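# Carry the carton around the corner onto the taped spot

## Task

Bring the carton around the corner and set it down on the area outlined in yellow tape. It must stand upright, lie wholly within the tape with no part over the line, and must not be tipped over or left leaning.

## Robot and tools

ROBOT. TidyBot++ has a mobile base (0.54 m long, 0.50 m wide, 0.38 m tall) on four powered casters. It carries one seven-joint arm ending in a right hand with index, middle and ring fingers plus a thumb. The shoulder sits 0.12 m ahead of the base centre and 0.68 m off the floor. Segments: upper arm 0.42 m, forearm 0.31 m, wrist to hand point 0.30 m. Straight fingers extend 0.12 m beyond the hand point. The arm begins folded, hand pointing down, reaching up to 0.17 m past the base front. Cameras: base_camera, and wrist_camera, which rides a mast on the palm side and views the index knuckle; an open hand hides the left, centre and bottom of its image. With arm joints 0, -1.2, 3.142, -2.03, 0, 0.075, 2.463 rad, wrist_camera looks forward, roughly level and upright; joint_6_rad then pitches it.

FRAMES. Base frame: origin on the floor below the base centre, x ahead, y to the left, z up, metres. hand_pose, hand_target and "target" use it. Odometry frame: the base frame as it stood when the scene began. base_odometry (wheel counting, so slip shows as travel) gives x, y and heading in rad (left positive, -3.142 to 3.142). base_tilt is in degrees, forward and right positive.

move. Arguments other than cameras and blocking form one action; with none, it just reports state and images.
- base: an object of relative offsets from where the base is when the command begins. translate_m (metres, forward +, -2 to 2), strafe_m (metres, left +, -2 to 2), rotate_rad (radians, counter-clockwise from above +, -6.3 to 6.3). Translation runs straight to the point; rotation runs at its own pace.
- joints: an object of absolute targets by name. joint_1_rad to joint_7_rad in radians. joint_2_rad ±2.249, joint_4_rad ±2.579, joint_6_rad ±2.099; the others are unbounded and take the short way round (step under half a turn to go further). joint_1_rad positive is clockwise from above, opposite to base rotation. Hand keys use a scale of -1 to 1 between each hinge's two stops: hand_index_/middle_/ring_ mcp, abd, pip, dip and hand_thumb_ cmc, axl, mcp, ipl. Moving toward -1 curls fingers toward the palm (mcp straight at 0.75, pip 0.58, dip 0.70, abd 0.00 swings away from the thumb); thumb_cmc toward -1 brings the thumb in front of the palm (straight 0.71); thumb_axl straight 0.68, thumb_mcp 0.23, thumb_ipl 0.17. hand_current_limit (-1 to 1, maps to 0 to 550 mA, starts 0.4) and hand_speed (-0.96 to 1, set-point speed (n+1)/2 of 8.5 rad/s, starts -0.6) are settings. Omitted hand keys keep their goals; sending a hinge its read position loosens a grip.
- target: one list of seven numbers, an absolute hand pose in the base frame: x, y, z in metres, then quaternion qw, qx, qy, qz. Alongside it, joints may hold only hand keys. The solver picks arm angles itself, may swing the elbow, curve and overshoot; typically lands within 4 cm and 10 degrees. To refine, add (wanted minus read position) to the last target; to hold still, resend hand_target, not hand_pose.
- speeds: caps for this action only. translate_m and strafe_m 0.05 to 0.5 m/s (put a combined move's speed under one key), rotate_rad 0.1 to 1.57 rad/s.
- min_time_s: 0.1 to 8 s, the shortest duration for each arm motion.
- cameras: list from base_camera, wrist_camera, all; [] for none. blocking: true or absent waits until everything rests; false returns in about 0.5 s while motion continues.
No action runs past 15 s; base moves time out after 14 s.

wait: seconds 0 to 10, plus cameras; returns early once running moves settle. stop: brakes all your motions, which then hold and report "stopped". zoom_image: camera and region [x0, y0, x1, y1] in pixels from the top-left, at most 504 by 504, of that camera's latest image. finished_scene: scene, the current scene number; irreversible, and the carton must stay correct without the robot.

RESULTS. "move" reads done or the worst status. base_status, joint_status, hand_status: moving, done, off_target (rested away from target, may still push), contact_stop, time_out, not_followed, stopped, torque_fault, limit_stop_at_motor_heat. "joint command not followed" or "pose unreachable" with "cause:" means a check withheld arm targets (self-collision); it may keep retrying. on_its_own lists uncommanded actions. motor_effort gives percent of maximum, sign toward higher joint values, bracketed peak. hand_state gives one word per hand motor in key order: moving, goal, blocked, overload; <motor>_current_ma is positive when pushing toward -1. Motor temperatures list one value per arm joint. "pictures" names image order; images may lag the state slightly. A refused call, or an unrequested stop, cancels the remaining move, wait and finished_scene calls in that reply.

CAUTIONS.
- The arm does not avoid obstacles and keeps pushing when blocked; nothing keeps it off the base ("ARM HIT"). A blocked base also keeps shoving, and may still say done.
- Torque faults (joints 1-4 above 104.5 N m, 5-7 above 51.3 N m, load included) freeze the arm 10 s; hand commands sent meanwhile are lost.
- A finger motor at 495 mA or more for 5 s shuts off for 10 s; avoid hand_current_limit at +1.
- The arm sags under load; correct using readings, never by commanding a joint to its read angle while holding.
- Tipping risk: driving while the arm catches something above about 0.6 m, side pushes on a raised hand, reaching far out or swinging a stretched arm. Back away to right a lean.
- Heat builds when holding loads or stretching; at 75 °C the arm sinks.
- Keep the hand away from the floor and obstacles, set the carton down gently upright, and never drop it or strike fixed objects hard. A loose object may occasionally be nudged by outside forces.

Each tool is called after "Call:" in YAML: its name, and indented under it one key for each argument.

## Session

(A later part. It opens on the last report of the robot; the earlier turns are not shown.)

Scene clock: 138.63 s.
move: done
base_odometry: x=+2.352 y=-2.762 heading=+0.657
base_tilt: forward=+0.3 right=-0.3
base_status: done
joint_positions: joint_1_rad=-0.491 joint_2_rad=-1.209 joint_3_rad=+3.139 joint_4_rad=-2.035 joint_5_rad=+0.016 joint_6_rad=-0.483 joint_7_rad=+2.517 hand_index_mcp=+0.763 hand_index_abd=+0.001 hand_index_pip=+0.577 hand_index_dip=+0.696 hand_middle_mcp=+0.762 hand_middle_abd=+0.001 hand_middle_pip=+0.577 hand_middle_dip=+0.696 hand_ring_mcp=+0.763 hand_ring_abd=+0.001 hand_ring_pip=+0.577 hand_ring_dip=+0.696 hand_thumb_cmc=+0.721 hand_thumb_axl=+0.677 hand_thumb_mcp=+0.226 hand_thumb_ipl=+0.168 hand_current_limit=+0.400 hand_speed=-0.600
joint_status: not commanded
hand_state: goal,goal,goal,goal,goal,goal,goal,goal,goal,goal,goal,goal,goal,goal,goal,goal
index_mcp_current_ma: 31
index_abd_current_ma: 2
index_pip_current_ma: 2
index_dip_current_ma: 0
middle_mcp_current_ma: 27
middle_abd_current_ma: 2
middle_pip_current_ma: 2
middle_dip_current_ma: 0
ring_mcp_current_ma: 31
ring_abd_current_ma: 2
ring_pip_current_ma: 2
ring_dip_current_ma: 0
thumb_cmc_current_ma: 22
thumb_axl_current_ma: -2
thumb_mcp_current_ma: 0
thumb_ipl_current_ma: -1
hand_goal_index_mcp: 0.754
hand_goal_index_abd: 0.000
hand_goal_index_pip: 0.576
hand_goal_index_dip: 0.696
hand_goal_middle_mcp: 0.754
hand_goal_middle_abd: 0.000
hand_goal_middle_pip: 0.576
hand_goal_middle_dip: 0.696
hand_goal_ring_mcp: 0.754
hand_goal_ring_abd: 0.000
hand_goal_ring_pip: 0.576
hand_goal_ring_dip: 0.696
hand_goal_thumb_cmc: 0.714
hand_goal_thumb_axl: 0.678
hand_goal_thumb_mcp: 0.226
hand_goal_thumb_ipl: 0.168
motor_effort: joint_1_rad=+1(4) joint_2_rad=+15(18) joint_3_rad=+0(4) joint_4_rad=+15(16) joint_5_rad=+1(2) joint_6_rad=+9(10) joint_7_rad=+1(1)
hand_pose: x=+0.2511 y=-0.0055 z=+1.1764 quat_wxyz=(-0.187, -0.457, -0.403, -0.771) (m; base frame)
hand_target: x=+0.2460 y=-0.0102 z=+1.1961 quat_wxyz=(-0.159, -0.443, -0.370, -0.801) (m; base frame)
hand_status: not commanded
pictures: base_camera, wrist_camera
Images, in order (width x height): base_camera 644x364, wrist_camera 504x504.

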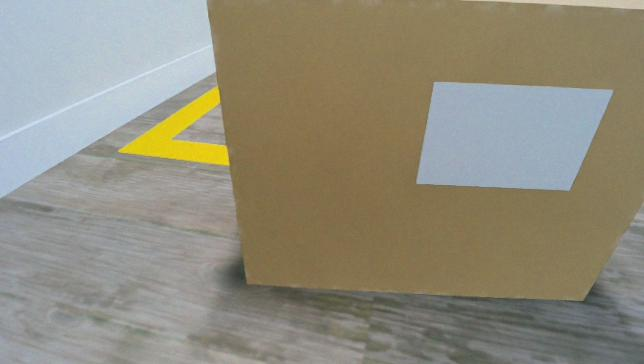

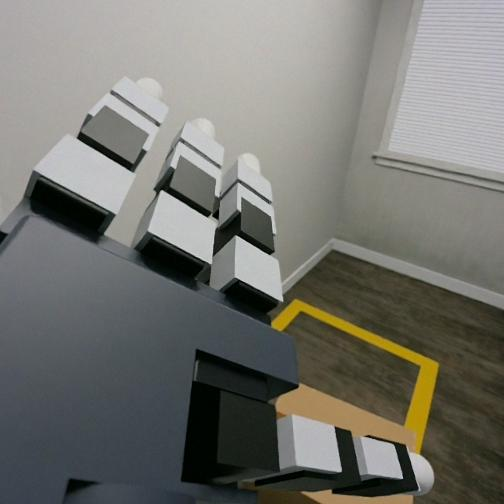

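Call:
move:
  base: {"rotate_rad": -0.067, "translate_m": 0.215}

Call:
move:
  base: {"translate_m": 0.37, "strafe_m": 0.065}
  speeds: {"translate_m": 0.25}

Call:
move:
  base: {"translate_m": -0.3}
  cameras: ["all"]

Scene clock: 162.67 s.
move: done
base_odometry: x=+2.522 y=-2.631 heading=+0.589
base_tilt: forward=+0.4 right=-0.3
base_status: done
joint_positions: joint_1_rad=-0.491 joint_2_rad=-1.205 joint_3_rad=+3.139 joint_4_rad=-2.035 joint_5_rad=+0.016 joint_6_rad=-0.483 joint_7_rad=+2.517 hand_index_mcp=+0.763 hand_index_abd=+0.001 hand_index_pip=+0.577 hand_index_dip=+0.696 hand_middle_mcp=+0.762 hand_middle_abd=+0.001 hand_middle_pip=+0.577 hand_middle_dip=+0.696 hand_ring_mcp=+0.763 hand_ring_abd=+0.001 hand_ring_pip=+0.577 hand_ring_dip=+0.696 hand_thumb_cmc=+0.721 hand_thumb_axl=+0.677 hand_thumb_mcp=+0.226 hand_thumb_ipl=+0.168 hand_current_limit=+0.400 hand_speed=-0.600
joint_status: not commanded
hand_state: goal,goal,goal,goal,goal,goal,goal,goal,goal,goal,goal,goal,goal,goal,goal,goal
index_mcp_current_ma: 31
index_abd_current_ma: 2
index_pip_current_ma: 2
index_dip_current_ma: 0
middle_mcp_current_ma: 27
middle_abd_current_ma: 2
middle_pip_current_ma: 2
middle_dip_current_ma: 0
ring_mcp_current_ma: 31
ring_abd_current_ma: 2
ring_pip_current_ma: 2
ring_dip_current_ma: 0
thumb_cmc_current_ma: 22
thumb_axl_current_ma: -2
thumb_mcp_current_ma: 0
thumb_ipl_current_ma: -1
hand_goal_index_mcp: 0.754
hand_goal_index_abd: 0.000
hand_goal_index_pip: 0.576
hand_goal_index_dip: 0.696
hand_goal_middle_mcp: 0.754
hand_goal_middle_abd: 0.000
hand_goal_middle_pip: 0.576
hand_goal_middle_dip: 0.696
hand_goal_ring_mcp: 0.754
hand_goal_ring_abd: 0.000
hand_goal_ring_pip: 0.576
hand_goal_ring_dip: 0.696
hand_goal_thumb_cmc: 0.714
hand_goal_thumb_axl: 0.678
hand_goal_thumb_mcp: 0.226
hand_goal_thumb_ipl: 0.168
motor_effort: joint_1_rad=+1(2) joint_2_rad=+15(17) joint_3_rad=+0(2) joint_4_rad=+15(16) joint_5_rad=+1(1) joint_6_rad=+9(10) joint_7_rad=+1(1)
hand_pose: x=+0.2528 y=-0.0046 z=+1.1760 quat_wxyz=(-0.187, -0.458, -0.404, -0.770) (m; base frame)
hand_target: x=+0.2460 y=-0.0102 z=+1.1961 quat_wxyz=(-0.159, -0.443, -0.370, -0.801) (m; base frame)
hand_status: not commanded
pictures: none

Scene clock: 164.90 s.
move: done
base_odometry: x=+2.794 y=-2.372 heading=+0.589
base_tilt: forward=+0.3 right=-0.3
base_status: done
joint_positions: joint_1_rad=-0.491 joint_2_rad=-1.205 joint_3_rad=+3.139 joint_4_rad=-2.035 joint_5_rad=+0.016 joint_6_rad=-0.482 joint_7_rad=+2.517 hand_index_mcp=+0.763 hand_index_abd=+0.001 hand_index_pip=+0.577 hand_index_dip=+0.696 hand_middle_mcp=+0.762 hand_middle_abd=+0.001 hand_middle_pip=+0.577 hand_middle_dip=+0.696 hand_ring_mcp=+0.763 hand_ring_abd=+0.001 hand_ring_pip=+0.577 hand_ring_dip=+0.696 hand_thumb_cmc=+0.721 hand_thumb_axl=+0.677 hand_thumb_mcp=+0.226 hand_thumb_ipl=+0.168 hand_current_limit=+0.400 hand_speed=-0.600
joint_status: not commanded
hand_state: goal,goal,goal,goal,goal,goal,goal,goal,goal,goal,goal,goal,goal,goal,goal,goal
index_mcp_current_ma: 31
index_abd_current_ma: 2
index_pip_current_ma: 2
index_dip_current_ma: 0
middle_mcp_current_ma: 27
middle_abd_current_ma: 2
middle_pip_current_ma: 2
middle_dip_current_ma: 0
ring_mcp_current_ma: 31
ring_abd_current_ma: 2
ring_pip_current_ma: 2
ring_dip_current_ma: 0
thumb_cmc_current_ma: 22
thumb_axl_current_ma: -2
thumb_mcp_current_ma: 0
thumb_ipl_current_ma: -1
hand_goal_index_mcp: 0.754
hand_goal_index_abd: 0.000
hand_goal_index_pip: 0.576
hand_goal_index_dip: 0.696
hand_goal_middle_mcp: 0.754
hand_goal_middle_abd: 0.000
hand_goal_middle_pip: 0.576
hand_goal_middle_dip: 0.696
hand_goal_ring_mcp: 0.754
hand_goal_ring_abd: 0.000
hand_goal_ring_pip: 0.576
hand_goal_ring_dip: 0.696
hand_goal_thumb_cmc: 0.714
hand_goal_thumb_axl: 0.678
hand_goal_thumb_mcp: 0.226
hand_goal_thumb_ipl: 0.168
motor_effort: joint_1_rad=+1(3) joint_2_rad=+15(18) joint_3_rad=+0(2) joint_4_rad=+15(17) joint_5_rad=+1(2) joint_6_rad=+10(10) joint_7_rad=+0(1)
hand_pose: x=+0.2527 y=-0.0047 z=+1.1762 quat_wxyz=(-0.187, -0.458, -0.403, -0.770) (m; base frame)
hand_target: x=+0.2460 y=-0.0102 z=+1.1961 quat_wxyz=(-0.159, -0.443, -0.370, -0.801) (m; base frame)
hand_status: not commanded
pictures: none

Scene clock: 166.73 s.
move: done
base_odometry: x=+2.544 y=-2.538 heading=+0.588
base_tilt: forward=+0.3 right=-0.3
base_status: done
joint_positions: joint_1_rad=-0.491 joint_2_rad=-1.207 joint_3_rad=+3.140 joint_4_rad=-2.035 joint_5_rad=+0.016 joint_6_rad=-0.482 joint_7_rad=+2.517 hand_index_mcp=+0.763 hand_index_abd=+0.001 hand_index_pip=+0.577 hand_index_dip=+0.696 hand_middle_mcp=+0.762 hand_middle_abd=+0.001 hand_middle_pip=+0.577 hand_middle_dip=+0.696 hand_ring_mcp=+0.763 hand_ring_abd=+0.001 hand_ring_pip=+0.577 hand_ring_dip=+0.696 hand_thumb_cmc=+0.721 hand_thumb_axl=+0.677 hand_thumb_mcp=+0.226 hand_thumb_ipl=+0.168 hand_current_limit=+0.400 hand_speed=-0.600
joint_status: not commanded
hand_state: goal,goal,goal,goal,goal,goal,goal,goal,goal,goal,goal,goal,goal,goal,goal,goal
index_mcp_current_ma: 31
index_abd_current_ma: 2
index_pip_current_ma: 2
index_dip_current_ma: 0
middle_mcp_current_ma: 27
middle_abd_current_ma: 2
middle_pip_current_ma: 2
middle_dip_current_ma: 0
ring_mcp_current_ma: 31
ring_abd_current_ma: 2
ring_pip_current_ma: 2
ring_dip_current_ma: 0
thumb_cmc_current_ma: 22
thumb_axl_current_ma: -2
thumb_mcp_current_ma: 0
thumb_ipl_current_ma: -1
hand_goal_index_mcp: 0.754
hand_goal_index_abd: 0.000
hand_goal_index_pip: 0.576
hand_goal_index_dip: 0.696
hand_goal_middle_mcp: 0.754
hand_goal_middle_abd: 0.000
hand_goal_middle_pip: 0.576
hand_goal_middle_dip: 0.696
hand_goal_ring_mcp: 0.754
hand_goal_ring_abd: 0.000
hand_goal_ring_pip: 0.576
hand_goal_ring_dip: 0.696
hand_goal_thumb_cmc: 0.714
hand_goal_thumb_axl: 0.678
hand_goal_thumb_mcp: 0.226
hand_goal_thumb_ipl: 0.168
motor_effort: joint_1_rad=+1(2) joint_2_rad=+15(19) joint_3_rad=+0(1) joint_4_rad=+15(16) joint_5_rad=+1(1) joint_6_rad=+10(10) joint_7_rad=+0(1)
hand_pose: x=+0.2515 y=-0.0055 z=+1.1767 quat_wxyz=(-0.187, -0.457, -0.402, -0.771) (m; base frame)
hand_target: x=+0.2460 y=-0.0102 z=+1.1961 quat_wxyz=(-0.159, -0.443, -0.370, -0.801) (m; base frame)
hand_status: not commanded
pictures: base_camera, wrist_camera
Images, in order (width x height): base_camera 644x364, wrist_camera 504x504.

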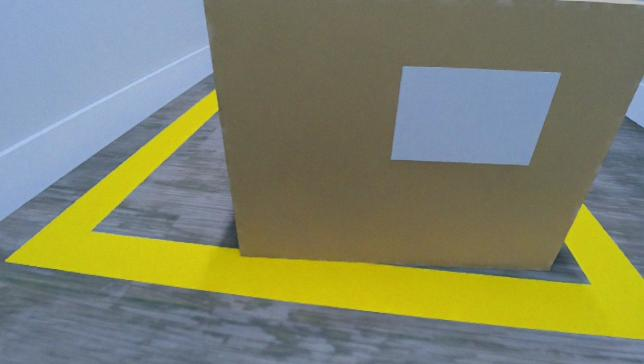

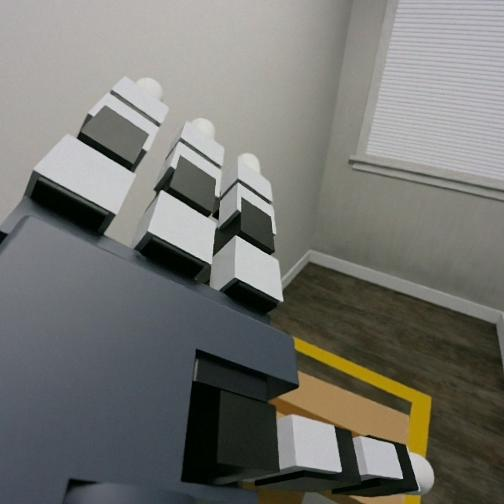

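Call:
move:
  base: {"rotate_rad": 0.12, "translate_m": 0.2, "strafe_m": -0.13}

Call:
move:
  base: {"translate_m": 0.235, "strafe_m": 0.055}
  speeds: {"translate_m": 0.2}

Call:
move:
  base: {"translate_m": -0.35}
  cameras: ["all"]

Scene clock: 181.30 s.
move: done
base_odometry: x=+2.783 y=-2.536 heading=+0.708
base_tilt: forward=+0.3 right=-0.3
base_status: done
joint_positions: joint_1_rad=-0.492 joint_2_rad=-1.207 joint_3_rad=+3.141 joint_4_rad=-2.035 joint_5_rad=+0.016 joint_6_rad=-0.482 joint_7_rad=+2.517 hand_index_mcp=+0.763 hand_index_abd=+0.001 hand_index_pip=+0.577 hand_index_dip=+0.696 hand_middle_mcp=+0.762 hand_middle_abd=+0.001 hand_middle_pip=+0.577 hand_middle_dip=+0.696 hand_ring_mcp=+0.763 hand_ring_abd=+0.001 hand_ring_pip=+0.577 hand_ring_dip=+0.696 hand_thumb_cmc=+0.721 hand_thumb_axl=+0.677 hand_thumb_mcp=+0.226 hand_thumb_ipl=+0.168 hand_current_limit=+0.400 hand_speed=-0.600
joint_status: not commanded
hand_state: goal,goal,goal,goal,goal,goal,goal,goal,goal,goal,goal,goal,goal,goal,goal,goal
index_mcp_current_ma: 31
index_abd_current_ma: 2
index_pip_current_ma: 2
index_dip_current_ma: 0
middle_mcp_current_ma: 27
middle_abd_current_ma: 2
middle_pip_current_ma: 2
middle_dip_current_ma: 0
ring_mcp_current_ma: 31
ring_abd_current_ma: 2
ring_pip_current_ma: 2
ring_dip_current_ma: 0
thumb_cmc_current_ma: 22
thumb_axl_current_ma: -2
thumb_mcp_current_ma: 0
thumb_ipl_current_ma: -1
hand_goal_index_mcp: 0.754
hand_goal_index_abd: 0.000
hand_goal_index_pip: 0.576
hand_goal_index_dip: 0.696
hand_goal_middle_mcp: 0.754
hand_goal_middle_abd: 0.000
hand_goal_middle_pip: 0.576
hand_goal_middle_dip: 0.696
hand_goal_ring_mcp: 0.754
hand_goal_ring_abd: 0.000
hand_goal_ring_pip: 0.576
hand_goal_ring_dip: 0.696
hand_goal_thumb_cmc: 0.714
hand_goal_thumb_axl: 0.678
hand_goal_thumb_mcp: 0.226
hand_goal_thumb_ipl: 0.168
motor_effort: joint_1_rad=+1(3) joint_2_rad=+15(16) joint_3_rad=+0(2) joint_4_rad=+15(16) joint_5_rad=+1(2) joint_6_rad=+9(10) joint_7_rad=+1(1)
hand_pose: x=+0.2517 y=-0.0058 z=+1.1766 quat_wxyz=(-0.186, -0.457, -0.402, -0.771) (m; base frame)
hand_target: x=+0.2460 y=-0.0102 z=+1.1961 quat_wxyz=(-0.159, -0.443, -0.370, -0.801) (m; base frame)
hand_status: not commanded
pictures: none

Scene clock: 183.17 s.
move: done
base_odometry: x=+2.925 y=-2.341 heading=+0.708
base_tilt: forward=+0.4 right=-0.3
base_status: done
joint_positions: joint_1_rad=-0.492 joint_2_rad=-1.207 joint_3_rad=+3.141 joint_4_rad=-2.035 joint_5_rad=+0.016 joint_6_rad=-0.482 joint_7_rad=+2.517 hand_index_mcp=+0.763 hand_index_abd=+0.001 hand_index_pip=+0.577 hand_index_dip=+0.696 hand_middle_mcp=+0.762 hand_middle_abd=+0.001 hand_middle_pip=+0.577 hand_middle_dip=+0.696 hand_ring_mcp=+0.763 hand_ring_abd=+0.001 hand_ring_pip=+0.577 hand_ring_dip=+0.696 hand_thumb_cmc=+0.721 hand_thumb_axl=+0.677 hand_thumb_mcp=+0.226 hand_thumb_ipl=+0.168 hand_current_limit=+0.400 hand_speed=-0.600
joint_status: not commanded
hand_state: goal,goal,goal,goal,goal,goal,goal,goal,goal,goal,goal,goal,goal,goal,goal,goal
index_mcp_current_ma: 31
index_abd_current_ma: 2
index_pip_current_ma: 2
index_dip_current_ma: 0
middle_mcp_current_ma: 27
middle_abd_current_ma: 2
middle_pip_current_ma: 2
middle_dip_current_ma: 0
ring_mcp_current_ma: 31
ring_abd_current_ma: 2
ring_pip_current_ma: 2
ring_dip_current_ma: 0
thumb_cmc_current_ma: 22
thumb_axl_current_ma: -2
thumb_mcp_current_ma: 0
thumb_ipl_current_ma: -1
hand_goal_index_mcp: 0.754
hand_goal_index_abd: 0.000
hand_goal_index_pip: 0.576
hand_goal_index_dip: 0.696
hand_goal_middle_mcp: 0.754
hand_goal_middle_abd: 0.000
hand_goal_middle_pip: 0.576
hand_goal_middle_dip: 0.696
hand_goal_ring_mcp: 0.754
hand_goal_ring_abd: 0.000
hand_goal_ring_pip: 0.576
hand_goal_ring_dip: 0.696
hand_goal_thumb_cmc: 0.714
hand_goal_thumb_axl: 0.678
hand_goal_thumb_mcp: 0.226
hand_goal_thumb_ipl: 0.168
motor_effort: joint_1_rad=+1(2) joint_2_rad=+15(19) joint_3_rad=+0(1) joint_4_rad=+15(16) joint_5_rad=+1(1) joint_6_rad=+10(10) joint_7_rad=+1(1)
hand_pose: x=+0.2517 y=-0.0059 z=+1.1768 quat_wxyz=(-0.186, -0.457, -0.402, -0.771) (m; base frame)
hand_target: x=+0.2460 y=-0.0102 z=+1.1961 quat_wxyz=(-0.159, -0.443, -0.370, -0.801) (m; base frame)
hand_status: not commanded
pictures: none

Scene clock: 185.07 s.
move: done
base_odometry: x=+2.659 y=-2.569 heading=+0.708
base_tilt: forward=+0.3 right=-0.3
base_status: done
joint_positions: joint_1_rad=-0.492 joint_2_rad=-1.210 joint_3_rad=+3.141 joint_4_rad=-2.034 joint_5_rad=+0.016 joint_6_rad=-0.481 joint_7_rad=+2.517 hand_index_mcp=+0.763 hand_index_abd=+0.001 hand_index_pip=+0.577 hand_index_dip=+0.696 hand_middle_mcp=+0.762 hand_middle_abd=+0.001 hand_middle_pip=+0.577 hand_middle_dip=+0.696 hand_ring_mcp=+0.763 hand_ring_abd=+0.001 hand_ring_pip=+0.577 hand_ring_dip=+0.696 hand_thumb_cmc=+0.721 hand_thumb_axl=+0.677 hand_thumb_mcp=+0.226 hand_thumb_ipl=+0.168 hand_current_limit=+0.400 hand_speed=-0.600
joint_status: not commanded
hand_state: goal,goal,goal,goal,goal,goal,goal,goal,goal,goal,goal,goal,goal,goal,goal,goal
index_mcp_current_ma: 31
index_abd_current_ma: 2
index_pip_current_ma: 2
index_dip_current_ma: 0
middle_mcp_current_ma: 27
middle_abd_current_ma: 2
middle_pip_current_ma: 2
middle_dip_current_ma: 0
ring_mcp_current_ma: 31
ring_abd_current_ma: 2
ring_pip_current_ma: 2
ring_dip_current_ma: 0
thumb_cmc_current_ma: 22
thumb_axl_current_ma: -2
thumb_mcp_current_ma: 0
thumb_ipl_current_ma: -1
hand_goal_index_mcp: 0.754
hand_goal_index_abd: 0.000
hand_goal_index_pip: 0.576
hand_goal_index_dip: 0.696
hand_goal_middle_mcp: 0.754
hand_goal_middle_abd: 0.000
hand_goal_middle_pip: 0.576
hand_goal_middle_dip: 0.696
hand_goal_ring_mcp: 0.754
hand_goal_ring_abd: 0.000
hand_goal_ring_pip: 0.576
hand_goal_ring_dip: 0.696
hand_goal_thumb_cmc: 0.714
hand_goal_thumb_axl: 0.678
hand_goal_thumb_mcp: 0.226
hand_goal_thumb_ipl: 0.168
motor_effort: joint_1_rad=+1(3) joint_2_rad=+15(19) joint_3_rad=+0(2) joint_4_rad=+15(16) joint_5_rad=+1(1) joint_6_rad=+9(10) joint_7_rad=+1(1)
hand_pose: x=+0.2506 y=-0.0066 z=+1.1773 quat_wxyz=(-0.187, -0.456, -0.401, -0.772) (m; base frame)
hand_target: x=+0.2460 y=-0.0102 z=+1.1961 quat_wxyz=(-0.159, -0.443, -0.370, -0.801) (m; base frame)
hand_status: not commanded
pictures: base_camera, wrist_camera
Images, in order (width x height): base_camera 644x364, wrist_camera 504x504.

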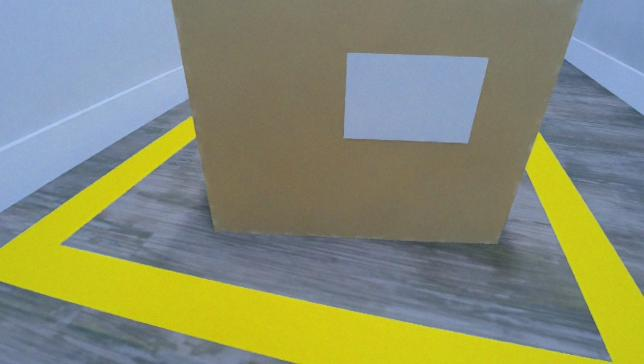

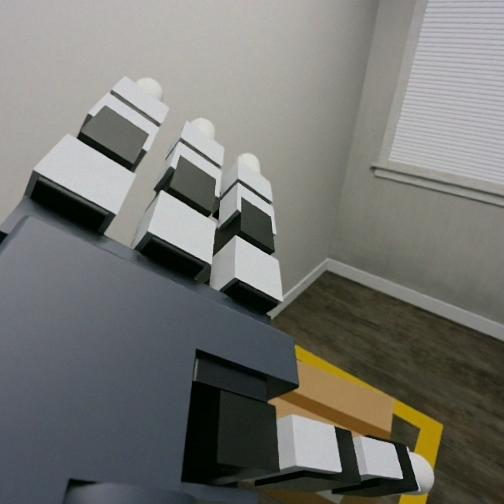

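Call:
finished_scene:
  scene: 3

The scene is finished: the task was done.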